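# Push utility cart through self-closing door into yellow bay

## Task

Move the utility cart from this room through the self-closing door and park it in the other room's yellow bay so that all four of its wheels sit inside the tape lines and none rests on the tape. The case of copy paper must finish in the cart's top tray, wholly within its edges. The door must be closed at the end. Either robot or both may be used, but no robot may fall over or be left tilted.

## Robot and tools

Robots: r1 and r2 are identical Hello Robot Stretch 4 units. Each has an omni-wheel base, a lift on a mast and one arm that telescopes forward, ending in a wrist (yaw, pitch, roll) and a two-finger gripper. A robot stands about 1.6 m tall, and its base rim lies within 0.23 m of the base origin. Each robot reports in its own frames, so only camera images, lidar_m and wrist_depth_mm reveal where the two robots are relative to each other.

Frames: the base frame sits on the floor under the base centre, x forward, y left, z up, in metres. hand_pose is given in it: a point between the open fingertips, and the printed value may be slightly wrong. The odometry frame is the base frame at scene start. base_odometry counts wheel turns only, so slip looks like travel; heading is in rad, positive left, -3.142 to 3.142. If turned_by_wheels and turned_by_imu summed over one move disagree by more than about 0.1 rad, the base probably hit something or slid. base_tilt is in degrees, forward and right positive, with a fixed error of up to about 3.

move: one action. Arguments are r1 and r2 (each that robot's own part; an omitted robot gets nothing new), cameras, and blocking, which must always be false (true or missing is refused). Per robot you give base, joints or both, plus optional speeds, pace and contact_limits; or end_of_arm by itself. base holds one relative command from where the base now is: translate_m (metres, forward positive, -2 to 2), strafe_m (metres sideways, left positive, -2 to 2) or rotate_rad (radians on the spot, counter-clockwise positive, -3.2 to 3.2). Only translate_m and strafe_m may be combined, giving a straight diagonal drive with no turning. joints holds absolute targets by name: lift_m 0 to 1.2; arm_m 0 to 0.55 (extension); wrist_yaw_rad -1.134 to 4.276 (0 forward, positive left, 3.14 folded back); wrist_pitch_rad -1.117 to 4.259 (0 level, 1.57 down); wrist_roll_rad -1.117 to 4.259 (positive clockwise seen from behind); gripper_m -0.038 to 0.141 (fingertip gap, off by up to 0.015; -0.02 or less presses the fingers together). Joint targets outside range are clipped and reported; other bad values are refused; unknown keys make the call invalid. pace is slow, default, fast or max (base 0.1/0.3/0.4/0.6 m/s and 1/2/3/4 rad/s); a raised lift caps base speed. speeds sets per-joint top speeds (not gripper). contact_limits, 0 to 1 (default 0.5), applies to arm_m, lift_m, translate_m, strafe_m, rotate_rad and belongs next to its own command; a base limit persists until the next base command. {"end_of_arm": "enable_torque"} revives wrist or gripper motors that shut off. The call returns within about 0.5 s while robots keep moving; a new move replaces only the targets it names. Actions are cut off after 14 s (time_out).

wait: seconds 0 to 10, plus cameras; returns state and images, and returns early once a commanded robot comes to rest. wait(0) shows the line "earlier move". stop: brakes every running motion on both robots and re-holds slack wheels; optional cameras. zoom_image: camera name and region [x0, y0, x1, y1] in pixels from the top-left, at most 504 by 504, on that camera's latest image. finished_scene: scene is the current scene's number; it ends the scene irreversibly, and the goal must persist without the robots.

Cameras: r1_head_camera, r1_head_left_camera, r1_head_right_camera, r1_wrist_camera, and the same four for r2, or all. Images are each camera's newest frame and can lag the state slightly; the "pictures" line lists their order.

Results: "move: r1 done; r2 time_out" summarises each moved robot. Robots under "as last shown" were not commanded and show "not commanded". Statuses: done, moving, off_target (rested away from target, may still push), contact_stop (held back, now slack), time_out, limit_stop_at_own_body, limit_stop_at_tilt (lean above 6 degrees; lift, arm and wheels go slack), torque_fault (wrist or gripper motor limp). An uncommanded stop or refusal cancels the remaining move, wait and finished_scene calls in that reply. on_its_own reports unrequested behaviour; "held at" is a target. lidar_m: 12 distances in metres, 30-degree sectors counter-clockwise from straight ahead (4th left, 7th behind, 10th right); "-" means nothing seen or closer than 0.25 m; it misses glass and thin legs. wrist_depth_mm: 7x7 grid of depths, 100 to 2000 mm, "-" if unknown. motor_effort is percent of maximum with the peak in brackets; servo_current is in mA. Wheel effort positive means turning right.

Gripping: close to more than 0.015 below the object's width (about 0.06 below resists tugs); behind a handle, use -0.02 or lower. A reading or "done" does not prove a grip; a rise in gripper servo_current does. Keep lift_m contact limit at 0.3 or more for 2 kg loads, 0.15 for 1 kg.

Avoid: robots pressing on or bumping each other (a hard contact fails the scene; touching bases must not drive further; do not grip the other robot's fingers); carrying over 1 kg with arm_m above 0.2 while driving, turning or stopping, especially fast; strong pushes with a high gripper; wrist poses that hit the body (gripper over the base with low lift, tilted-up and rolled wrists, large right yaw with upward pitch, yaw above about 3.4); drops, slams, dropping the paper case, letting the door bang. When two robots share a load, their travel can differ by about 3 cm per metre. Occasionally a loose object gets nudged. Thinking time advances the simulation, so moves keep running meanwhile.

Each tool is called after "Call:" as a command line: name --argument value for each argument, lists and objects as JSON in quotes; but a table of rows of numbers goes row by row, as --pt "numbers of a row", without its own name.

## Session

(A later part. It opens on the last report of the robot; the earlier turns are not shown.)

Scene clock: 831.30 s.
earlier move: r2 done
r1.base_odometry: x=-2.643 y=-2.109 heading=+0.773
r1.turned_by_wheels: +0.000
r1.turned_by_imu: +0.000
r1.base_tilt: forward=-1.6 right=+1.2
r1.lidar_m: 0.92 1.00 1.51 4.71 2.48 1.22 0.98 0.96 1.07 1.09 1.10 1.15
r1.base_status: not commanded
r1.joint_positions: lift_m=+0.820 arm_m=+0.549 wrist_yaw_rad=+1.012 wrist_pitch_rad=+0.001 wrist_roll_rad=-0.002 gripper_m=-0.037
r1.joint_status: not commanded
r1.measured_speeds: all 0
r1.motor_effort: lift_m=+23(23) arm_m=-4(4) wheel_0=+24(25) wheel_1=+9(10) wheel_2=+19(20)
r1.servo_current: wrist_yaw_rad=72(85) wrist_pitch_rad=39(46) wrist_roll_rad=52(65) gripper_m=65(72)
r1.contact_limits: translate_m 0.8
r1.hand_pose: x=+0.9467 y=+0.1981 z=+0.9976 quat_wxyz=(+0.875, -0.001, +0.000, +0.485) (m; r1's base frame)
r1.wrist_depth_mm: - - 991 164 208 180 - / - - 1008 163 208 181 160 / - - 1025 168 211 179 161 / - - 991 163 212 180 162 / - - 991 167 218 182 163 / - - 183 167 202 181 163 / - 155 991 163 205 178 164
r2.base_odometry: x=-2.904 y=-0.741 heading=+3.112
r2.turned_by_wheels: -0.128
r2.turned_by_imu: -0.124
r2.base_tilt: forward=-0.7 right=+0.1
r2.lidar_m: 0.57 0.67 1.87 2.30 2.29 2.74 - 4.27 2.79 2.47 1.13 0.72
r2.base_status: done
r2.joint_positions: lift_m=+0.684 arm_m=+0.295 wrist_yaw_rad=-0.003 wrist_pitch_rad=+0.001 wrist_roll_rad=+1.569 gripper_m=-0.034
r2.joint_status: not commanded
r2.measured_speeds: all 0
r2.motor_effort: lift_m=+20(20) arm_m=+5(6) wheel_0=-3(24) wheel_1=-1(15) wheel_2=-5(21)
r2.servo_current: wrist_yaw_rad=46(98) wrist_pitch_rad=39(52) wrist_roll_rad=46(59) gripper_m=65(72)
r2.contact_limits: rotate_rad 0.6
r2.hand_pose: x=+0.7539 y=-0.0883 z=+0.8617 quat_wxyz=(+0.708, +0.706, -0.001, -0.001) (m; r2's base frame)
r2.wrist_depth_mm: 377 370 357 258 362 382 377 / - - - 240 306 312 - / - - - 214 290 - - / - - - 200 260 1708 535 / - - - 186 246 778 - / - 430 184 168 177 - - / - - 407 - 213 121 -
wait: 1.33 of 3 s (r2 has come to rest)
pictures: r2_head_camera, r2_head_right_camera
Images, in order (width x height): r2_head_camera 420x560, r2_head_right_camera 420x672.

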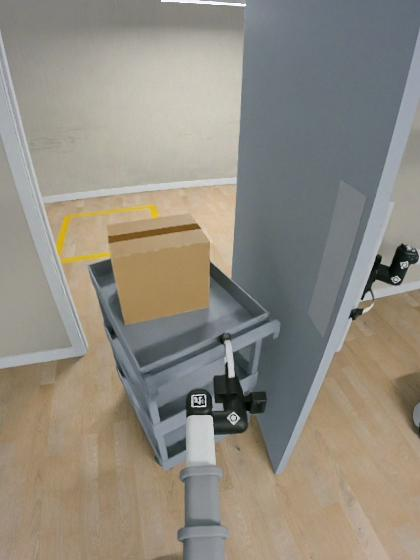

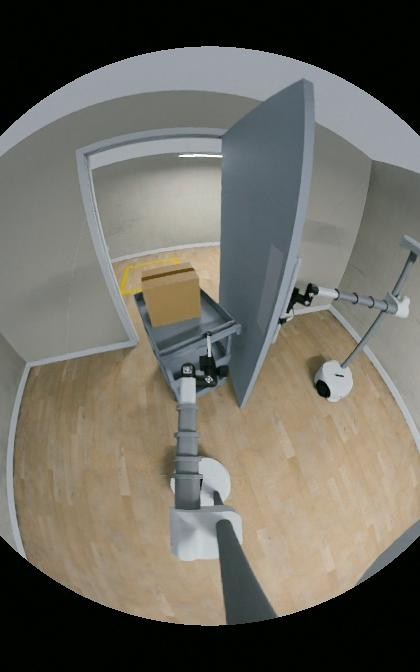

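Call:
move --r2 '{"base":{"translate_m":0.32,"strafe_m":0.15},"contact_limits":{"translate_m":0.6}}' --blocking false --cameras '[]'

Call:
wait --seconds 4 --cameras '["r2_head_camera","r2_head_right_camera","r2_head_left_camera"]'

Scene clock: 861.67 s.
move: r2 moving
r1: as last shown
r1.lidar_m: 0.88 1.00 4.10 4.72 2.48 1.18 0.96 0.94 1.08 1.11 1.07 1.12
r1.motor_effort: lift_m=+23(23) arm_m=-4(4) wheel_0=+24(25) wheel_1=+9(9) wheel_2=+19(20)
r1.servo_current: wrist_yaw_rad=72(85) wrist_pitch_rad=46(46) wrist_roll_rad=59(65) gripper_m=65(72)
r1.contact_limits: translate_m 0.8
r1.wrist_depth_mm: - - 976 164 208 181 - / - - 991 164 209 181 160 / - - 960 168 211 180 160 / - - 991 163 212 180 163 / - - 976 167 216 180 163 / - - 184 167 203 181 163 / - 155 991 163 204 178 163
r2.base_odometry: x=-2.936 y=-0.755 heading=+3.110
r2.turned_by_wheels: -0.001
r2.turned_by_imu: -0.002
r2.base_tilt: forward=-0.8 right=+0.0
r2.lidar_m: 0.57 0.69 1.83 2.26 2.28 2.70 - 4.30 2.83 2.49 1.12 0.69
r2.base_status: translate_m moving; strafe_m moving
r2.joint_positions: lift_m=+0.684 arm_m=+0.295 wrist_yaw_rad=-0.011 wrist_pitch_rad=+0.001 wrist_roll_rad=+1.569 gripper_m=-0.034
r2.joint_status: not commanded
r2.measured_speeds: translate_m=+0.123 strafe_m=+0.055 rotate_rad=+0.001 lift_m=+0.000 arm_m=+0.000 wrist_yaw_rad=-0.027 wrist_pitch_rad=+0.000 wrist_roll_rad=+0.000
r2.motor_effort: lift_m=+20(20) arm_m=+5(6) wheel_0=+1(8) wheel_1=+8(12) wheel_2=-25(25)
r2.servo_current: wrist_yaw_rad=72(72) wrist_pitch_rad=33(46) wrist_roll_rad=46(52) gripper_m=65(78)
r2.contact_limits: translate_m 0.6
r2.hand_pose: x=+0.7532 y=-0.0906 z=+0.8617 quat_wxyz=(+0.708, +0.706, -0.003, -0.004) (m; r2's base frame)
r2.wrist_depth_mm: 364 370 362 265 347 364 382 / - - - 245 314 322 - / - - - 216 293 329 - / - - - 196 262 1756 512 / - - - 182 240 1661 - / - 424 185 163 179 - - / - 410 402 - 208 - -
pictures: none
No camera images: "cameras" was empty.

Scene clock: 863.73 s.
earlier move: r2 done
r1.base_odometry: x=-2.643 y=-2.109 heading=+0.773
r1.turned_by_wheels: +0.000
r1.turned_by_imu: +0.000
r1.base_tilt: forward=-1.5 right=+1.2
r1.lidar_m: 0.87 0.98 4.10 4.71 2.50 1.24 0.97 0.95 1.05 1.12 1.10 1.16
r1.base_status: not commanded
r1.joint_positions: lift_m=+0.820 arm_m=+0.549 wrist_yaw_rad=+1.012 wrist_pitch_rad=+0.001 wrist_roll_rad=-0.002 gripper_m=-0.037
r1.joint_status: not commanded
r1.measured_speeds: all 0
r1.motor_effort: lift_m=+23(23) arm_m=-4(4) wheel_0=+25(25) wheel_1=+9(10) wheel_2=+19(20)
r1.servo_current: wrist_yaw_rad=72(85) wrist_pitch_rad=39(46) wrist_roll_rad=46(65) gripper_m=72(72)
r1.contact_limits: translate_m 0.8
r1.hand_pose: x=+0.9467 y=+0.1981 z=+0.9976 quat_wxyz=(+0.875, -0.001, +0.000, +0.485) (m; r1's base frame)
r1.wrist_depth_mm: - - - 164 208 180 - / - - - 163 210 182 160 / - - - 169 211 180 160 / - - - 164 213 180 163 / - - - 167 218 181 162 / - - 183 166 204 181 163 / - 155 - 163 205 178 164
r2.base_odometry: x=-3.229 y=-0.881 heading=+3.112
r2.turned_by_wheels: +0.002
r2.turned_by_imu: -0.026
r2.base_tilt: forward=-0.7 right=+0.1
r2.lidar_m: 0.53 0.68 1.40 2.22 2.23 2.59 - 4.62 2.92 1.34 0.56 0.63
r2.base_status: done
r2.joint_positions: lift_m=+0.684 arm_m=+0.295 wrist_yaw_rad=+0.001 wrist_pitch_rad=+0.001 wrist_roll_rad=+1.569 gripper_m=-0.034
r2.joint_status: not commanded
r2.measured_speeds: all 0
r2.motor_effort: lift_m=+20(20) arm_m=+5(6) wheel_0=+7(16) wheel_1=+3(12) wheel_2=-1(28)
r2.servo_current: wrist_yaw_rad=46(91) wrist_pitch_rad=46(52) wrist_roll_rad=46(65) gripper_m=59(78)
r2.contact_limits: translate_m 0.6
r2.hand_pose: x=+0.7543 y=-0.0872 z=+0.8617 quat_wxyz=(+0.708, +0.706, +0.001, +0.000) (m; r2's base frame)
r2.wrist_depth_mm: - - - - - - - / - - - 289 - - - / - - - 248 336 345 347 / - - - 215 289 1708 1281 / - - - 189 250 1661 535 / - - 186 163 178 723 - / - - 402 - 206 121 -
wait: 2.07 of 4 s (r2 has come to rest)
pictures: r2_head_camera, r2_head_left_camera, r2_head_right_camera
Images, in order (width x height): r2_head_camera 420x560, r2_head_left_camera 420x672, r2_head_right_camera 420x672.

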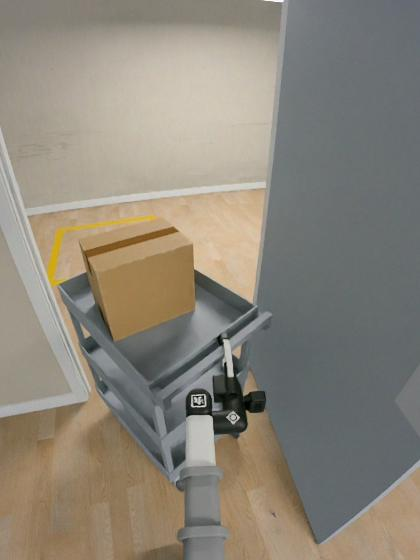

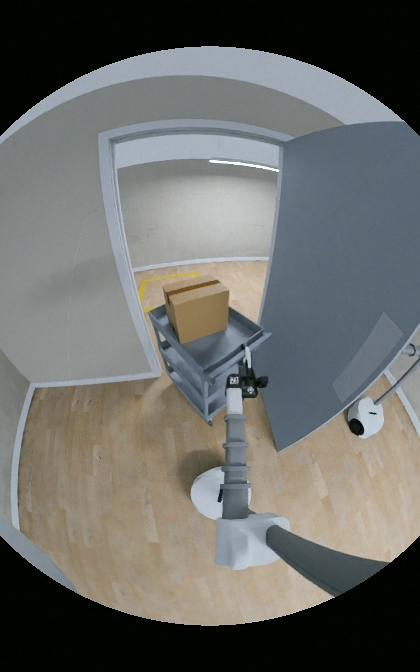

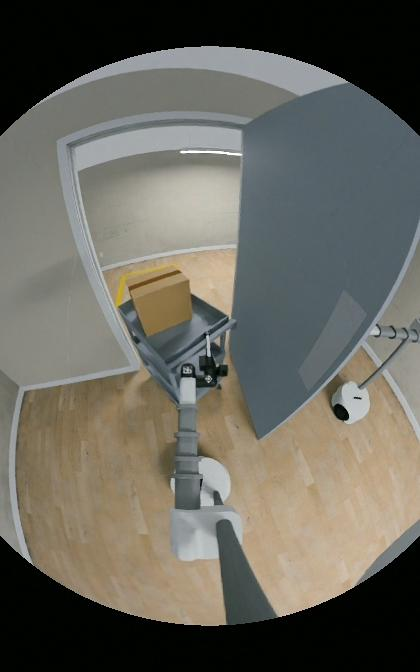

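Call:
zoom_image --camera "r2_head_camera" --region '[0, 200, 320, 560]'

Scaled by 1.400 from the camera's 420x560 image, which has a finer 1200x1600 frame.

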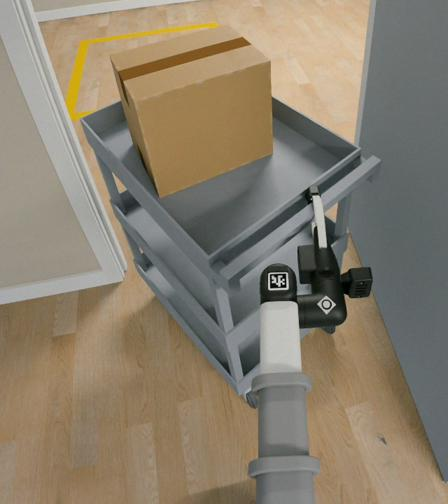

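Call:
move --r2 '{"base":{"rotate_rad":0.2},"contact_limits":{"rotate_rad":0.6},"pace":"slow"}' --blocking false --cameras '[]'

Call:
wait --seconds 3 --cameras '["r2_head_camera"]'

Call:
zoom_image --camera "r2_head_camera" --region '[0, 150, 420, 560]'

Scene clock: 876.67 s.
move: r2 moving
r1: as last shown
r1.base_tilt: forward=-1.6 right=+1.3
r1.lidar_m: 0.89 1.00 4.11 4.72 2.51 1.24 0.97 0.95 1.04 1.10 1.09 1.17
r1.motor_effort: lift_m=+23(23) arm_m=-4(4) wheel_0=+24(25) wheel_1=+9(10) wheel_2=+19(20)
r1.servo_current: wrist_yaw_rad=78(78) wrist_pitch_rad=46(46) wrist_roll_rad=39(59) gripper_m=59(72)
r1.contact_limits: translate_m 0.8
r1.wrist_depth_mm: - - - 164 208 180 - / - - - 163 209 181 160 / - - - 169 211 179 161 / - - - 163 212 180 162 / - - - 166 218 181 162 / - - 183 166 204 181 163 / - 155 - 163 205 178 163
r2.base_odometry: x=-3.228 y=-0.881 heading=-3.052
r2.turned_by_wheels: +0.118
r2.turned_by_imu: +0.094
r2.base_tilt: forward=-0.8 right=+0.1
r2.lidar_m: 0.54 0.74 1.49 2.22 2.25 2.78 - 4.29 2.77 1.33 0.55 0.68
r2.base_status: rotate_rad moving
r2.joint_positions: lift_m=+0.684 arm_m=+0.295 wrist_yaw_rad=-0.024 wrist_pitch_rad=+0.001 wrist_roll_rad=+1.569 gripper_m=-0.034
r2.joint_status: not commanded
r2.measured_speeds: translate_m=-0.001 strafe_m=+0.000 rotate_rad=+0.430 lift_m=+0.000 arm_m=+0.000 wrist_yaw_rad=-0.004 wrist_pitch_rad=+0.000 wrist_roll_rad=+0.000
r2.motor_effort: lift_m=+20(20) arm_m=+7(7) wheel_0=-11(22) wheel_1=-16(17) wheel_2=-30(30)
r2.servo_current: wrist_yaw_rad=163(163) wrist_pitch_rad=39(39) wrist_roll_rad=46(59) gripper_m=65(72)
r2.contact_limits: rotate_rad 0.6
r2.hand_pose: x=+0.7519 y=-0.0945 z=+0.8617 quat_wxyz=(+0.708, +0.706, -0.008, -0.009) (m; r2's base frame)
r2.wrist_depth_mm: - - - 297 - - - / - - - 277 - - - / - - - 229 327 347 345 / - - - 200 271 1661 492 / - - - 179 243 1756 - / - - 186 160 179 691 - / - - 394 - 198 - -
pictures: none
No camera images: "cameras" was empty.

Scene clock: 877.83 s.
earlier move: r2 done
r1.base_odometry: x=-2.643 y=-2.109 heading=+0.773
r1.turned_by_wheels: +0.000
r1.turned_by_imu: +0.000
r1.base_tilt: forward=-1.6 right=+1.2
r1.lidar_m: 0.89 1.00 4.12 4.72 2.51 1.21 0.95 0.96 1.06 1.09 1.10 1.15
r1.base_status: not commanded
r1.joint_positions: lift_m=+0.820 arm_m=+0.549 wrist_yaw_rad=+1.012 wrist_pitch_rad=+0.001 wrist_roll_rad=-0.002 gripper_m=-0.037
r1.joint_status: not commanded
r1.measured_speeds: all 0
r1.motor_effort: lift_m=+23(23) arm_m=-4(4) wheel_0=+26(26) wheel_1=+9(10) wheel_2=+19(20)
r1.servo_current: wrist_yaw_rad=72(91) wrist_pitch_rad=46(46) wrist_roll_rad=33(65) gripper_m=65(72)
r1.contact_limits: translate_m 0.8
r1.hand_pose: x=+0.9467 y=+0.1981 z=+0.9976 quat_wxyz=(+0.875, -0.001, +0.000, +0.485) (m; r1's base frame)
r1.wrist_depth_mm: - - - 164 208 180 - / - - - 163 208 181 159 / - - - 168 211 179 161 / - - - 163 212 180 163 / - - - 166 218 181 163 / - - 183 166 203 181 163 / - 155 - 163 206 178 164
r2.base_odometry: x=-3.229 y=-0.881 heading=-2.970
r2.turned_by_wheels: +0.082
r2.turned_by_imu: +0.060
r2.base_tilt: forward=-0.6 right=+0.1
r2.lidar_m: 0.60 0.74 1.57 2.23 2.30 2.92 - 4.01 2.70 1.19 0.54 0.72
r2.base_status: done
r2.joint_positions: lift_m=+0.684 arm_m=+0.295 wrist_yaw_rad=+0.002 wrist_pitch_rad=+0.001 wrist_roll_rad=+1.569 gripper_m=-0.034
r2.joint_status: not commanded
r2.measured_speeds: all 0
r2.motor_effort: lift_m=+20(20) arm_m=-4(7) wheel_0=+4(29) wheel_1=-2(17) wheel_2=+5(30)
r2.servo_current: wrist_yaw_rad=46(163) wrist_pitch_rad=39(46) wrist_roll_rad=59(65) gripper_m=65(72)
r2.contact_limits: rotate_rad 0.6
r2.hand_pose: x=+0.7544 y=-0.0870 z=+0.8617 quat_wxyz=(+0.708, +0.706, +0.001, +0.000) (m; r2's base frame)
r2.wrist_depth_mm: - - - 267 - 1661 1160 / - - - 244 324 325 325 / - - - 221 293 1708 1182 / - - - 202 263 1756 504 / - - - 186 244 768 - / - 433 186 167 177 - - / - - 410 - 213 120 -
wait: 1.17 of 3 s (r2 has come to rest)
pictures: r2_head_camera
Images, in order (width x height): r2_head_camera 420x560.

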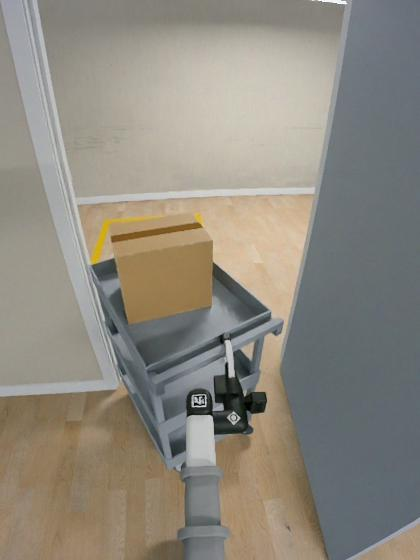

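Scaled by 1.200 from the camera's 420x560 image, which has a finer 1200x1600 frame.

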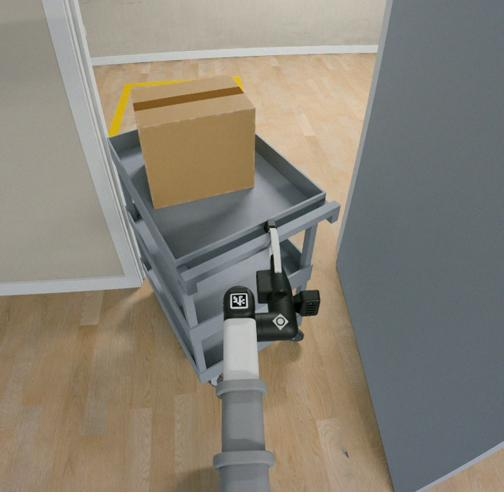

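Call:
move --r2 '{"base":{"rotate_rad":0.18},"contact_limits":{"rotate_rad":0.6},"pace":"slow"}' --blocking false --cameras '[]'

Call:
wait --seconds 3 --cameras '["r2_head_camera","r2_head_left_camera"]'

Call:
zoom_image --camera "r2_head_camera" --region '[0, 150, 420, 560]'

Scene clock: 894.50 s.
move: r2 moving
r1: as last shown
r1.lidar_m: 0.90 0.96 4.12 4.70 2.48 1.22 0.96 0.95 1.07 1.11 1.10 1.14
r1.motor_effort: lift_m=+23(23) arm_m=-4(4) wheel_0=+24(25) wheel_1=+9(10) wheel_2=+20(20)
r1.servo_current: wrist_yaw_rad=91(98) wrist_pitch_rad=46(46) wrist_roll_rad=33(65) gripper_m=65(72)
r1.contact_limits: translate_m 0.8
r1.wrist_depth_mm: - - - 164 208 181 - / - - - 164 209 181 160 / - - - 169 211 179 161 / - - - 163 212 179 162 / - - - 167 217 180 163 / - - 185 166 204 181 163 / - 154 - 163 205 178 163
r2.base_odometry: x=-3.228 y=-0.881 heading=-2.854
r2.turned_by_wheels: +0.116
r2.turned_by_imu: +0.099
r2.base_tilt: forward=-0.7 right=+0.1
r2.lidar_m: 0.63 1.13 1.71 2.23 2.33 3.22 - 3.57 2.60 1.01 0.52 0.73
r2.base_status: rotate_rad moving
r2.joint_positions: lift_m=+0.684 arm_m=+0.295 wrist_yaw_rad=-0.021 wrist_pitch_rad=+0.001 wrist_roll_rad=+1.569 gripper_m=-0.034
r2.joint_status: not commanded
r2.measured_speeds: translate_m=+0.002 strafe_m=-0.005 rotate_rad=+0.381 lift_m=+0.000 arm_m=+0.000 wrist_yaw_rad=+0.000 wrist_pitch_rad=+0.000 wrist_roll_rad=+0.000
r2.motor_effort: lift_m=+20(20) arm_m=+6(6) wheel_0=-16(20) wheel_1=-12(16) wheel_2=-24(27)
r2.servo_current: wrist_yaw_rad=117(124) wrist_pitch_rad=46(46) wrist_roll_rad=39(59) gripper_m=59(72)
r2.contact_limits: rotate_rad 0.6
r2.hand_pose: x=+0.7523 y=-0.0934 z=+0.8617 quat_wxyz=(+0.708, +0.706, -0.007, -0.008) (m; r2's base frame)
r2.wrist_depth_mm: - - - 250 - 1661 1160 / - - - 224 297 314 314 / - - - 208 277 1708 1182 / - - - 190 254 1863 - / - - 439 178 236 778 - / - 430 186 165 178 - - / - - 415 - 212 125 -
pictures: none
No camera images: "cameras" was empty.

Scene clock: 895.40 s.
earlier move: r2 done
r1.base_odometry: x=-2.643 y=-2.109 heading=+0.773
r1.turned_by_wheels: +0.000
r1.turned_by_imu: +0.000
r1.base_tilt: forward=-1.5 right=+1.2
r1.lidar_m: 0.86 1.01 4.12 4.72 2.52 1.23 0.96 0.94 1.08 1.13 1.10 1.15
r1.base_status: not commanded
r1.joint_positions: lift_m=+0.820 arm_m=+0.549 wrist_yaw_rad=+1.012 wrist_pitch_rad=+0.001 wrist_roll_rad=-0.002 gripper_m=-0.037
r1.joint_status: not commanded
r1.measured_speeds: all 0
r1.motor_effort: lift_m=+23(23) arm_m=-4(4) wheel_0=+25(25) wheel_1=+9(10) wheel_2=+19(20)
r1.servo_current: wrist_yaw_rad=85(98) wrist_pitch_rad=39(46) wrist_roll_rad=39(72) gripper_m=72(72)
r1.contact_limits: translate_m 0.8
r1.hand_pose: x=+0.9467 y=+0.1981 z=+0.9976 quat_wxyz=(+0.875, -0.001, +0.000, +0.485) (m; r1's base frame)
r1.wrist_depth_mm: - - - 164 208 180 - / - - - 163 209 181 160 / - - - 168 211 179 162 / - - - 163 211 180 162 / - - - 167 217 180 163 / - - 183 167 204 182 163 / - 155 - 163 205 178 164
r2.base_odometry: x=-3.228 y=-0.881 heading=-2.792
r2.turned_by_wheels: +0.062
r2.turned_by_imu: +0.014
r2.base_tilt: forward=-0.7 right=+0.1
r2.lidar_m: 0.62 1.11 1.75 2.25 2.36 3.27 - 3.47 2.59 0.95 0.51 0.77
r2.base_status: done
r2.joint_positions: lift_m=+0.684 arm_m=+0.295 wrist_yaw_rad=-0.024 wrist_pitch_rad=+0.001 wrist_roll_rad=+1.569 gripper_m=-0.034
r2.joint_status: not commanded
r2.measured_speeds: all 0
r2.on_its_own: wrist_yaw_rad is at rest, and its servo_current (137 mA) is outside its rest range (0 to 104 mA)
r2.motor_effort: lift_m=+20(20) arm_m=+6(7) wheel_0=-9(22) wheel_1=-2(16) wheel_2=-10(28)
r2.servo_current: wrist_yaw_rad=137(156) wrist_pitch_rad=39(46) wrist_roll_rad=52(59) gripper_m=65(72)
r2.contact_limits: rotate_rad 0.6
r2.hand_pose: x=+0.7520 y=-0.0943 z=+0.8617 quat_wxyz=(+0.708, +0.706, -0.008, -0.009) (m; r2's base frame)
r2.wrist_depth_mm: - - - 249 - 1618 1160 / - - - 221 293 319 317 / - - - 206 272 1756 508 / - - - 190 253 1863 - / - - 445 181 238 809 - / - 442 185 168 178 - - / - - 421 - 215 124 -
wait: 0.90 of 3 s (r2 has come to rest)
pictures: r2_head_camera, r2_head_left_camera
Images, in order (width x height): r2_head_camera 420x560, r2_head_left_camera 420x672.

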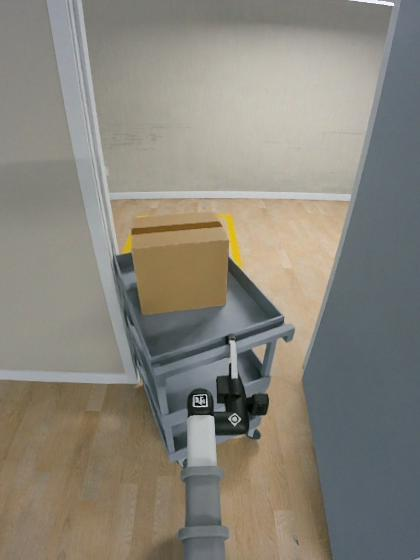

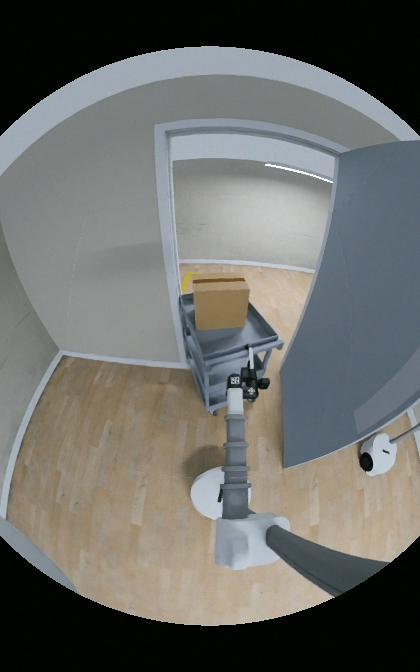

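Scaled by 1.200 from the camera's 420x560 image, which has a finer 1200x1600 frame.

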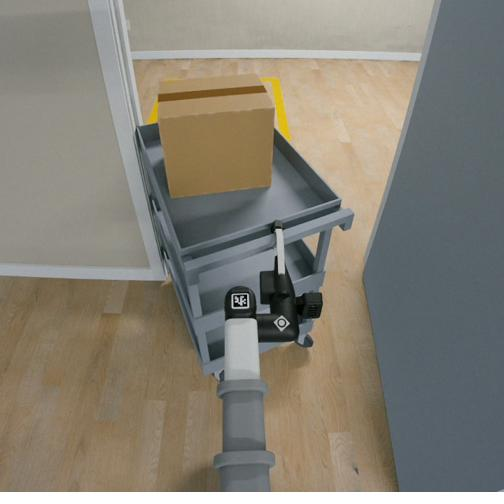

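Call:
move --r2 '{"base":{"translate_m":0.35,"strafe_m":0.08},"contact_limits":{"translate_m":0.6},"pace":"slow"}' --blocking false --cameras '[]'

Call:
wait --seconds 5 --cameras '["r2_head_camera"]'

Call:
zoom_image --camera "r2_head_camera" --region '[0, 150, 420, 560]'

Scene clock: 903.53 s.
move: r2 moving
r1: as last shown
r1.lidar_m: 0.89 0.99 4.10 4.73 2.47 1.23 0.97 0.95 1.04 1.11 1.08 1.17
r1.servo_current: wrist_yaw_rad=78(98) wrist_pitch_rad=46(52) wrist_roll_rad=46(78) gripper_m=65(72)
r1.contact_limits: translate_m 0.8
r1.wrist_depth_mm: - - - 164 208 180 - / - - - 163 210 181 160 / - - - 169 211 179 161 / - - - 163 212 180 162 / - - - 167 217 180 163 / - - 183 166 204 182 162 / - 155 - 163 204 177 164
r2.base_odometry: x=-3.239 y=-0.888 heading=-2.794
r2.turned_by_wheels: -0.002
r2.turned_by_imu: -0.002
r2.base_tilt: forward=-0.7 right=+0.1
r2.lidar_m: 0.60 1.05 1.71 2.25 2.37 3.26 - 3.48 2.60 0.98 0.52 0.74
r2.base_status: translate_m moving; strafe_m moving
r2.joint_positions: lift_m=+0.684 arm_m=+0.295 wrist_yaw_rad=-0.024 wrist_pitch_rad=+0.001 wrist_roll_rad=+1.569 gripper_m=-0.034
r2.joint_status: not commanded
r2.measured_speeds: translate_m=+0.047 strafe_m=+0.011 rotate_rad=-0.005 lift_m=+0.000 arm_m=+0.000 wrist_yaw_rad=+0.000 wrist_pitch_rad=+0.000 wrist_roll_rad=+0.000
r2.motor_effort: lift_m=+20(20) arm_m=+6(7) wheel_0=+4(11) wheel_1=+4(5) wheel_2=-26(26)
r2.servo_current: wrist_yaw_rad=143(150) wrist_pitch_rad=39(39) wrist_roll_rad=39(59) gripper_m=65(72)
r2.contact_limits: translate_m 0.6
r2.hand_pose: x=+0.7520 y=-0.0943 z=+0.8617 quat_wxyz=(+0.708, +0.706, -0.008, -0.009) (m; r2's base frame)
r2.wrist_depth_mm: - - - 250 - 1618 1160 / - - - 220 293 317 315 / - - - 204 271 1708 496 / - - - 187 250 1756 - / - - 439 177 234 - - / - 430 183 164 179 - - / - 418 415 - 209 - -
pictures: none
No camera images: "cameras" was empty.

Scene clock: 908.27 s.
earlier move: r2 done
r1.base_odometry: x=-2.643 y=-2.109 heading=+0.773
r1.turned_by_wheels: +0.000
r1.turned_by_imu: +0.000
r1.base_tilt: forward=-1.5 right=+1.2
r1.lidar_m: 0.89 1.00 4.09 4.72 2.50 1.19 0.97 0.94 1.07 1.12 1.09 1.15
r1.base_status: not commanded
r1.joint_positions: lift_m=+0.820 arm_m=+0.549 wrist_yaw_rad=+1.012 wrist_pitch_rad=+0.001 wrist_roll_rad=-0.002 gripper_m=-0.037
r1.joint_status: not commanded
r1.measured_speeds: all 0
r1.motor_effort: lift_m=+23(23) arm_m=-4(4) wheel_0=+25(25) wheel_1=+9(10) wheel_2=+19(20)
r1.servo_current: wrist_yaw_rad=78(98) wrist_pitch_rad=46(52) wrist_roll_rad=46(78) gripper_m=65(72)
r1.contact_limits: translate_m 0.8
r1.hand_pose: x=+0.9467 y=+0.1981 z=+0.9976 quat_wxyz=(+0.875, -0.001, +0.000, +0.485) (m; r1's base frame)
r1.wrist_depth_mm: - - - 164 208 181 - / - - - 163 208 181 160 / - - - 169 211 179 161 / - - - 163 211 180 163 / - - - 166 217 181 163 / - - 183 166 203 181 163 / - 155 - 163 204 178 164
r2.base_odometry: x=-3.530 y=-1.076 heading=-2.790
r2.turned_by_wheels: +0.004
r2.turned_by_imu: -0.262
r2.base_tilt: forward=-0.7 right=+0.1
r2.lidar_m: 0.54 0.63 0.93 1.63 2.32 2.69 - 4.82 2.96 0.45 0.45 0.58
r2.base_status: done
r2.joint_positions: lift_m=+0.684 arm_m=+0.295 wrist_yaw_rad=+0.021 wrist_pitch_rad=+0.002 wrist_roll_rad=+1.570 gripper_m=-0.034
r2.joint_status: not commanded
r2.measured_speeds: translate_m=+0.000 strafe_m=+0.000 rotate_rad=+0.000 lift_m=+0.000 arm_m=+0.000 wrist_yaw_rad=-0.002 wrist_pitch_rad=+0.000 wrist_roll_rad=+0.000
r2.on_its_own: wrist_yaw_rad is at rest, and its servo_current (117 mA) is outside its rest range (0 to 104 mA)
r2.motor_effort: lift_m=+20(20) arm_m=-5(8) wheel_0=+9(31) wheel_1=+7(19) wheel_2=+12(31)
r2.servo_current: wrist_yaw_rad=117(280) wrist_pitch_rad=39(52) wrist_roll_rad=52(59) gripper_m=65(72)
r2.contact_limits: translate_m 0.6
r2.hand_pose: x=+0.7561 y=-0.0813 z=+0.8615 quat_wxyz=(+0.707, +0.707, +0.008, +0.007) (m; r2's base frame)
r2.wrist_depth_mm: - - - - - 1661 1138 / - - - - - 1708 1182 / - - - 355 - 1464 1060 / - - - 294 347 1576 459 / - - - 194 264 1863 500 / - - 186 159 177 1756 559 / - - 410 - 195 - -
wait: 4.73 of 5 s (r2 has come to rest)
pictures: r2_head_camera
Images, in order (width x height): r2_head_camera 420x560.

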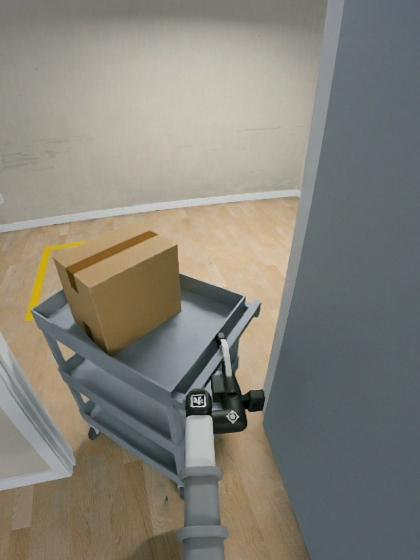

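Scaled by 1.200 from the camera's 420x560 image, which has a finer 1200x1600 frame.

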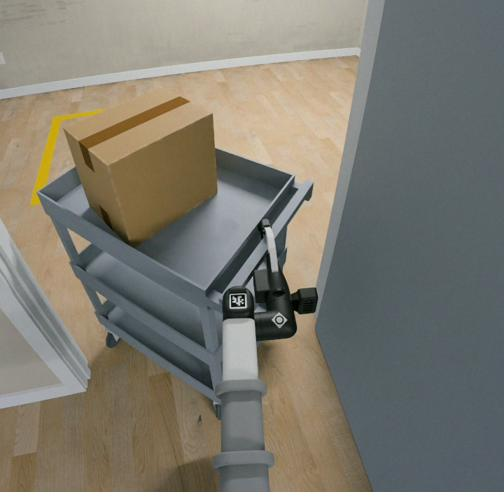

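Call:
move --r2 '{"base":{"rotate_rad":0.27},"contact_limits":{"rotate_rad":0.6},"pace":"slow"}' --blocking false --cameras '[]'

Call:
wait --seconds 4 --cameras '["r2_head_camera"]'

Call:
zoom_image --camera "r2_head_camera" --region '[0, 150, 420, 560]'

Scene clock: 917.50 s.
move: r2 moving
r1: as last shown
r1.lidar_m: 0.91 0.99 4.12 4.71 2.49 1.20 0.97 0.94 1.07 1.09 1.09 1.18
r1.motor_effort: lift_m=+23(23) arm_m=-4(4) wheel_0=+25(25) wheel_1=+9(9) wheel_2=+20(20)
r1.servo_current: wrist_yaw_rad=85(98) wrist_pitch_rad=39(46) wrist_roll_rad=46(65) gripper_m=65(72)
r1.contact_limits: translate_m 0.8
r1.wrist_depth_mm: - - - 164 208 181 - / - - - 163 209 180 160 / - - - 169 211 179 161 / - - - 163 211 180 162 / - - - 167 217 181 163 / - - 184 166 203 182 163 / - 155 - 163 205 178 163
r2.base_odometry: x=-3.530 y=-1.076 heading=-2.670
r2.turned_by_wheels: +0.120
r2.turned_by_imu: +0.095
r2.base_tilt: forward=-0.7 right=+0.1
r2.lidar_m: 0.53 0.68 0.99 1.99 2.34 2.90 - 4.15 0.48 0.42 0.47 0.61
r2.base_status: rotate_rad moving
r2.joint_positions: lift_m=+0.684 arm_m=+0.295 wrist_yaw_rad=-0.021 wrist_pitch_rad=+0.002 wrist_roll_rad=+1.570 gripper_m=-0.034
r2.joint_status: not commanded
r2.measured_speeds: translate_m=+0.002 strafe_m=-0.001 rotate_rad=+0.510 lift_m=+0.000 arm_m=-0.001 wrist_yaw_rad=-0.008 wrist_pitch_rad=+0.000 wrist_roll_rad=+0.000
r2.motor_effort: lift_m=+20(20) arm_m=+5(5) wheel_0=-12(17) wheel_1=-16(16) wheel_2=-31(31)
r2.servo_current: wrist_yaw_rad=104(124) wrist_pitch_rad=39(46) wrist_roll_rad=46(65) gripper_m=65(72)
r2.contact_limits: rotate_rad 0.6
r2.hand_pose: x=+0.7523 y=-0.0934 z=+0.8615 quat_wxyz=(+0.707, +0.707, -0.007, -0.008) (m; r2's base frame)
r2.wrist_depth_mm: - - - - - 1661 1160 / - - - - - 1708 1182 / - - - 351 394 397 394 / - - - 225 320 1708 1281 / - - - 178 254 1756 504 / - - 186 147 180 1618 - / - - 404 - 195 - -
pictures: none
No camera images: "cameras" was empty.

Scene clock: 918.87 s.
earlier move: r2 done
r1.base_odometry: x=-2.643 y=-2.109 heading=+0.773
r1.turned_by_wheels: +0.000
r1.turned_by_imu: +0.000
r1.base_tilt: forward=-1.5 right=+1.2
r1.lidar_m: 0.88 0.99 4.12 4.71 2.51 1.22 0.95 0.95 1.06 1.11 1.09 1.16
r1.base_status: not commanded
r1.joint_positions: lift_m=+0.820 arm_m=+0.549 wrist_yaw_rad=+1.012 wrist_pitch_rad=+0.001 wrist_roll_rad=-0.002 gripper_m=-0.037
r1.joint_status: not commanded
r1.measured_speeds: all 0
r1.motor_effort: lift_m=+23(23) arm_m=-4(4) wheel_0=+24(25) wheel_1=+9(9) wheel_2=+19(20)
r1.servo_current: wrist_yaw_rad=78(98) wrist_pitch_rad=46(52) wrist_roll_rad=39(65) gripper_m=65(72)
r1.contact_limits: translate_m 0.8
r1.hand_pose: x=+0.9467 y=+0.1981 z=+0.9976 quat_wxyz=(+0.875, -0.001, +0.000, +0.485) (m; r1's base frame)
r1.wrist_depth_mm: - - - 164 208 180 - / - - - 164 209 181 160 / - - - 169 211 179 161 / - - - 163 212 180 162 / - - - 167 218 181 163 / - - 183 166 203 181 163 / - 155 - 163 205 178 163
r2.base_odometry: x=-3.530 y=-1.076 heading=-2.519
r2.turned_by_wheels: +0.151
r2.turned_by_imu: +0.106
r2.base_tilt: forward=-0.6 right=+0.1
r2.lidar_m: 0.59 0.78 1.09 2.32 2.38 3.16 - 3.63 0.44 0.41 0.46 0.65
r2.base_status: done
r2.joint_positions: lift_m=+0.684 arm_m=+0.295 wrist_yaw_rad=+0.003 wrist_pitch_rad=+0.002 wrist_roll_rad=+1.570 gripper_m=-0.034
r2.joint_status: not commanded
r2.measured_speeds: all 0
r2.motor_effort: lift_m=+20(20) arm_m=-4(8) wheel_0=+6(24) wheel_1=-2(16) wheel_2=+4(31)
r2.servo_current: wrist_yaw_rad=52(130) wrist_pitch_rad=39(46) wrist_roll_rad=52(65) gripper_m=59(72)
r2.contact_limits: rotate_rad 0.6
r2.hand_pose: x=+0.7546 y=-0.0866 z=+0.8615 quat_wxyz=(+0.707, +0.707, +0.002, +0.000) (m; r2's base frame)
r2.wrist_depth_mm: - - - 297 - 1661 1160 / - - - 315 345 353 353 / - - - 232 307 1756 1281 / - - - 208 270 1863 530 / - - - 189 241 768 - / - 445 185 167 177 - - / - 421 413 - 211 121 -
wait: 1.37 of 4 s (r2 has come to rest)
pictures: r2_head_camera
Images, in order (width x height): r2_head_camera 420x560.

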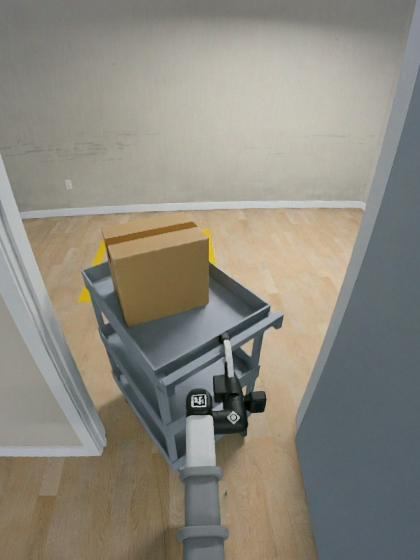

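Scaled by 1.200 from the camera's 420x560 image, which has a finer 1200x1600 frame.

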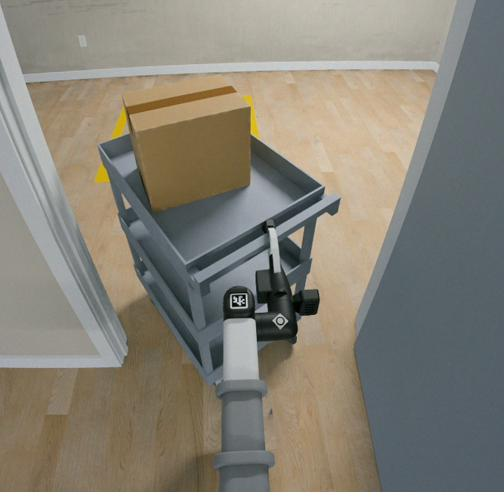

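Call:
move --r2 '{"base":{"strafe_m":0.15},"contact_limits":{"strafe_m":0.6},"pace":"slow"}' --blocking false --cameras '[]'

Call:
wait --seconds 4 --cameras '["r2_head_camera"]'

Call:
zoom_image --camera "r2_head_camera" --region '[0, 150, 420, 560]'

Scene clock: 927.03 s.
move: r2 moving
r1: as last shown
r1.base_tilt: forward=-1.6 right=+1.2
r1.lidar_m: 0.88 0.98 4.09 4.72 2.50 1.23 0.97 0.93 1.06 1.12 1.10 1.17
r1.motor_effort: lift_m=+23(23) arm_m=-4(4) wheel_0=+25(25) wheel_1=+9(10) wheel_2=+19(20)
r1.servo_current: wrist_yaw_rad=72(91) wrist_pitch_rad=39(52) wrist_roll_rad=46(59) gripper_m=72(72)
r1.contact_limits: translate_m 0.8
r1.wrist_depth_mm: - - - 163 208 181 - / - - - 164 208 182 160 / - - - 168 211 179 161 / - - - 163 212 180 162 / - - - 167 217 181 162 / - - 184 167 203 181 163 / - 155 - 163 205 178 163
r2.base_odometry: x=-3.522 y=-1.088 heading=-2.520
r2.turned_by_wheels: +0.000
r2.turned_by_imu: +0.000
r2.base_tilt: forward=-0.7 right=+0.1
r2.lidar_m: 0.58 0.76 1.07 2.31 2.40 3.13 - 3.64 0.44 0.44 0.46 0.69
r2.base_status: strafe_m moving
r2.joint_positions: lift_m=+0.684 arm_m=+0.295 wrist_yaw_rad=-0.001 wrist_pitch_rad=+0.002 wrist_roll_rad=+1.570 gripper_m=-0.034
r2.joint_status: not commanded
r2.measured_speeds: translate_m=+0.000 strafe_m=+0.056 rotate_rad=+0.000 lift_m=+0.000 arm_m=+0.000 wrist_yaw_rad=-0.023 wrist_pitch_rad=+0.000 wrist_roll_rad=+0.000
r2.motor_effort: lift_m=+20(20) arm_m=-4(4) wheel_0=-11(11) wheel_1=+7(7) wheel_2=-1(3)
r2.servo_current: wrist_yaw_rad=59(59) wrist_pitch_rad=46(46) wrist_roll_rad=46(59) gripper_m=72(72)
r2.contact_limits: strafe_m 0.6
r2.hand_pose: x=+0.7542 y=-0.0878 z=+0.8615 quat_wxyz=(+0.707, +0.707, +0.000, -0.001) (m; r2's base frame)
r2.wrist_depth_mm: - - - 300 - 1661 1182 / - - - 319 347 355 355 / - - - 232 309 1708 1255 / - - - 207 270 1863 530 / - - - 188 242 778 - / - 445 185 167 178 - - / - 418 415 - 210 121 -
pictures: none
No camera images: "cameras" was empty.

Scene clock: 929.20 s.
earlier move: r2 done
r1.base_odometry: x=-2.643 y=-2.109 heading=+0.773
r1.turned_by_wheels: +0.000
r1.turned_by_imu: +0.000
r1.base_tilt: forward=-1.6 right=+1.2
r1.lidar_m: 0.89 0.97 4.11 4.74 2.48 1.21 0.95 0.94 1.08 1.12 1.07 1.15
r1.base_status: not commanded
r1.joint_positions: lift_m=+0.820 arm_m=+0.549 wrist_yaw_rad=+1.012 wrist_pitch_rad=+0.001 wrist_roll_rad=-0.002 gripper_m=-0.037
r1.joint_status: not commanded
r1.measured_speeds: all 0
r1.motor_effort: lift_m=+23(23) arm_m=-4(4) wheel_0=+25(25) wheel_1=+9(10) wheel_2=+19(20)
r1.servo_current: wrist_yaw_rad=65(91) wrist_pitch_rad=46(52) wrist_roll_rad=59(72) gripper_m=65(72)
r1.contact_limits: translate_m 0.8
r1.hand_pose: x=+0.9467 y=+0.1981 z=+0.9976 quat_wxyz=(+0.875, -0.001, +0.000, +0.485) (m; r1's base frame)
r1.wrist_depth_mm: - - - 164 207 181 - / - - - 164 209 181 160 / - - - 169 211 179 161 / - - - 163 212 180 162 / - - - 167 218 180 163 / - - 183 166 203 181 163 / - 155 - 163 204 178 163
r2.base_odometry: x=-3.443 y=-1.198 heading=-2.520
r2.turned_by_wheels: +0.000
r2.turned_by_imu: -0.001
r2.base_tilt: forward=-0.6 right=+0.1
r2.lidar_m: 0.62 0.81 1.06 2.18 2.26 2.95 - 3.81 0.60 0.58 0.62 0.77
r2.base_status: done
r2.joint_positions: lift_m=+0.684 arm_m=+0.295 wrist_yaw_rad=-0.003 wrist_pitch_rad=+0.002 wrist_roll_rad=+1.570 gripper_m=-0.034
r2.joint_status: not commanded
r2.measured_speeds: all 0
r2.motor_effort: lift_m=+20(20) arm_m=-4(4) wheel_0=-8(18) wheel_1=+2(7) wheel_2=-4(5)
r2.servo_current: wrist_yaw_rad=46(72) wrist_pitch_rad=39(46) wrist_roll_rad=46(59) gripper_m=72(72)
r2.contact_limits: strafe_m 0.6
r2.hand_pose: x=+0.7541 y=-0.0883 z=+0.8615 quat_wxyz=(+0.707, +0.707, +0.000, -0.002) (m; r2's base frame)
r2.wrist_depth_mm: - - - 273 309 310 314 / - - - 219 289 1618 1160 / - - - 205 270 1863 500 / - - - 190 253 842 - / - 459 449 182 239 831 - / - 442 185 169 177 - - / - - 433 - 218 - -
wait: 2.17 of 4 s (r2 has come to rest)
pictures: r2_head_camera
Images, in order (width x height): r2_head_camera 420x560.

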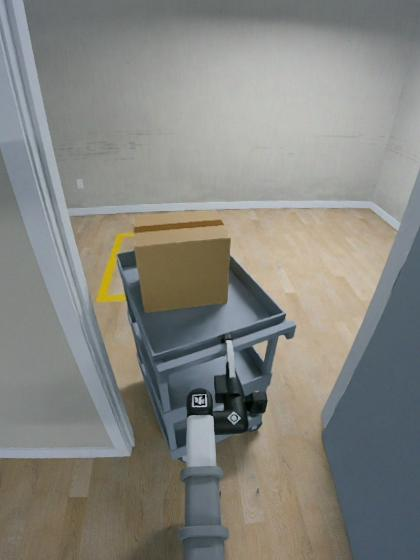

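Scaled by 1.200 from the camera's 420x560 image, which has a finer 1200x1600 frame.

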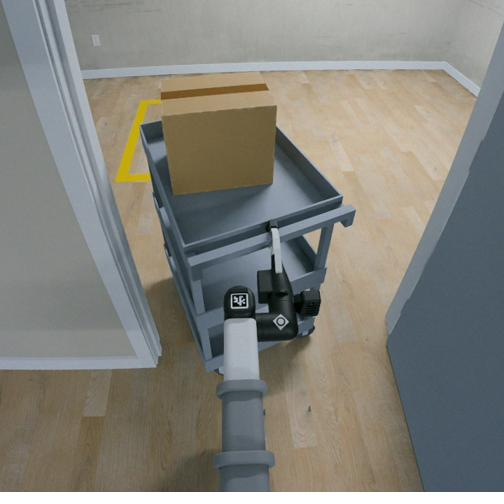

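Call:
move --r2 '{"base":{"translate_m":0.3,"strafe_m":0.11},"contact_limits":{"translate_m":0.6},"pace":"slow"}' --blocking false --cameras '[]'

Call:
wait --seconds 5 --cameras '["r2_head_camera"]'

Call:
zoom_image --camera "r2_head_camera" --region '[0, 150, 420, 560]'

Scene clock: 944.80 s.
move: r2 moving
r1: as last shown
r1.lidar_m: 0.90 0.95 4.10 4.72 2.49 1.22 0.97 0.95 1.06 1.12 1.10 1.15
r1.motor_effort: lift_m=+23(23) arm_m=-3(4) wheel_0=+24(25) wheel_1=+9(10) wheel_2=+19(20)
r1.servo_current: wrist_yaw_rad=65(78) wrist_pitch_rad=39(52) wrist_roll_rad=39(59) gripper_m=65(72)
r1.contact_limits: translate_m 0.8
r1.wrist_depth_mm: - - - 164 208 180 - / - - - 163 209 181 160 / - - - 168 210 179 161 / - - - 163 212 180 162 / - - - 167 218 181 163 / - - 184 166 204 181 163 / - 154 - 163 204 178 164
r2.base_odometry: x=-3.450 y=-1.209 heading=-2.520
r2.turned_by_wheels: -0.001
r2.turned_by_imu: +0.000
r2.base_tilt: forward=-0.7 right=+0.1
r2.lidar_m: 0.61 0.80 1.05 2.15 2.25 2.98 - 3.86 0.62 0.57 0.63 0.79
r2.base_status: translate_m moving; strafe_m moving
r2.joint_positions: lift_m=+0.684 arm_m=+0.295 wrist_yaw_rad=-0.005 wrist_pitch_rad=+0.002 wrist_roll_rad=+1.570 gripper_m=-0.034
r2.joint_status: not commanded
r2.measured_speeds: translate_m=+0.048 strafe_m=+0.017 rotate_rad=-0.001 lift_m=+0.000 arm_m=+0.000 wrist_yaw_rad=-0.007 wrist_pitch_rad=+0.000 wrist_roll_rad=+0.000
r2.motor_effort: lift_m=+20(20) arm_m=-3(4) wheel_0=+3(10) wheel_1=+7(7) wheel_2=-16(16)
r2.servo_current: wrist_yaw_rad=52(59) wrist_pitch_rad=46(46) wrist_roll_rad=39(59) gripper_m=65(65)
r2.contact_limits: translate_m 0.6
r2.hand_pose: x=+0.7539 y=-0.0888 z=+0.8615 quat_wxyz=(+0.707, +0.707, -0.001, -0.002) (m; r2's base frame)
r2.wrist_depth_mm: - - - 273 309 315 1042 / - - - 220 290 1576 1182 / - - - 206 271 1808 504 / - - - 190 253 842 - / - 455 449 183 238 831 - / - 442 185 169 178 - - / - - 430 - 216 - -
pictures: none
No camera images: "cameras" was empty.

Scene clock: 948.73 s.
earlier move: r2 done
r1.base_odometry: x=-2.643 y=-2.109 heading=+0.773
r1.turned_by_wheels: +0.000
r1.turned_by_imu: +0.000
r1.base_tilt: forward=-1.6 right=+1.2
r1.lidar_m: 0.88 0.97 4.09 4.73 2.47 1.19 0.98 0.95 1.05 1.11 1.10 1.13
r1.base_status: not commanded
r1.joint_positions: lift_m=+0.820 arm_m=+0.549 wrist_yaw_rad=+1.012 wrist_pitch_rad=+0.001 wrist_roll_rad=-0.002 gripper_m=-0.037
r1.joint_status: not commanded
r1.measured_speeds: all 0
r1.motor_effort: lift_m=+23(23) arm_m=-4(4) wheel_0=+25(26) wheel_1=+9(10) wheel_2=+19(20)
r1.servo_current: wrist_yaw_rad=65(91) wrist_pitch_rad=46(52) wrist_roll_rad=46(72) gripper_m=72(78)
r1.contact_limits: translate_m 0.8
r1.hand_pose: x=+0.9467 y=+0.1981 z=+0.9976 quat_wxyz=(+0.875, -0.001, +0.000, +0.485) (m; r1's base frame)
r1.wrist_depth_mm: - - - 164 208 180 - / - - - 164 209 181 159 / - - - 169 211 180 160 / - - - 163 211 180 162 / - - - 167 217 181 163 / - - 184 166 204 181 163 / - 155 - 163 206 177 163
r2.base_odometry: x=-3.622 y=-1.462 heading=-2.519
r2.turned_by_wheels: +0.001
r2.turned_by_imu: +0.003
r2.base_tilt: forward=-0.7 right=+0.1
r2.lidar_m: 0.65 0.52 0.63 1.63 2.17 2.84 - 3.97 0.74 0.70 0.75 0.75
r2.base_status: done
r2.joint_positions: lift_m=+0.684 arm_m=+0.295 wrist_yaw_rad=-0.002 wrist_pitch_rad=+0.002 wrist_roll_rad=+1.570 gripper_m=-0.034
r2.joint_status: not commanded
r2.measured_speeds: all 0
r2.motor_effort: lift_m=+20(20) arm_m=+4(4) wheel_0=+6(13) wheel_1=+6(10) wheel_2=-7(17)
r2.servo_current: wrist_yaw_rad=46(65) wrist_pitch_rad=33(46) wrist_roll_rad=39(59) gripper_m=65(72)
r2.contact_limits: translate_m 0.6
r2.hand_pose: x=+0.7541 y=-0.0880 z=+0.8615 quat_wxyz=(+0.707, +0.707, +0.000, -0.001) (m; r2's base frame)
r2.wrist_depth_mm: - - - 260 265 1397 296 / - - - 195 256 1708 1182 / - - - 188 249 - - / - - 445 182 241 854 - / - 449 449 178 234 820 - / - 449 184 171 176 - - / - - 455 - 224 - -
wait: 3.93 of 5 s (r2 has come to rest)
pictures: r2_head_camera
Images, in order (width x height): r2_head_camera 420x560.

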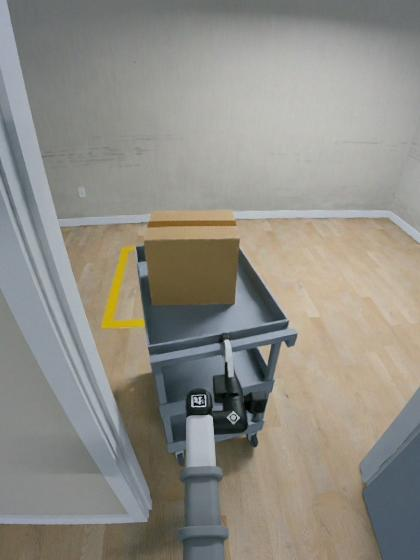

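Scaled by 1.200 from the camera's 420x560 image, which has a finer 1200x1600 frame.

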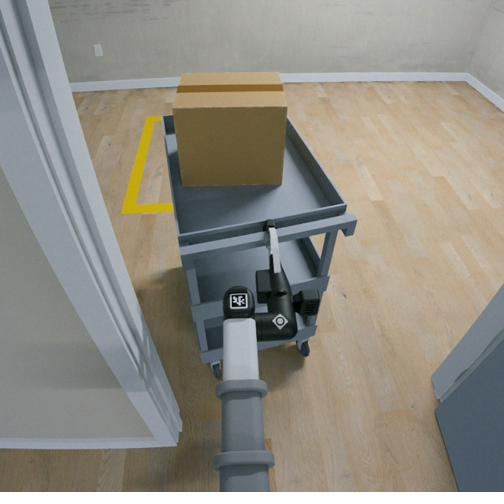

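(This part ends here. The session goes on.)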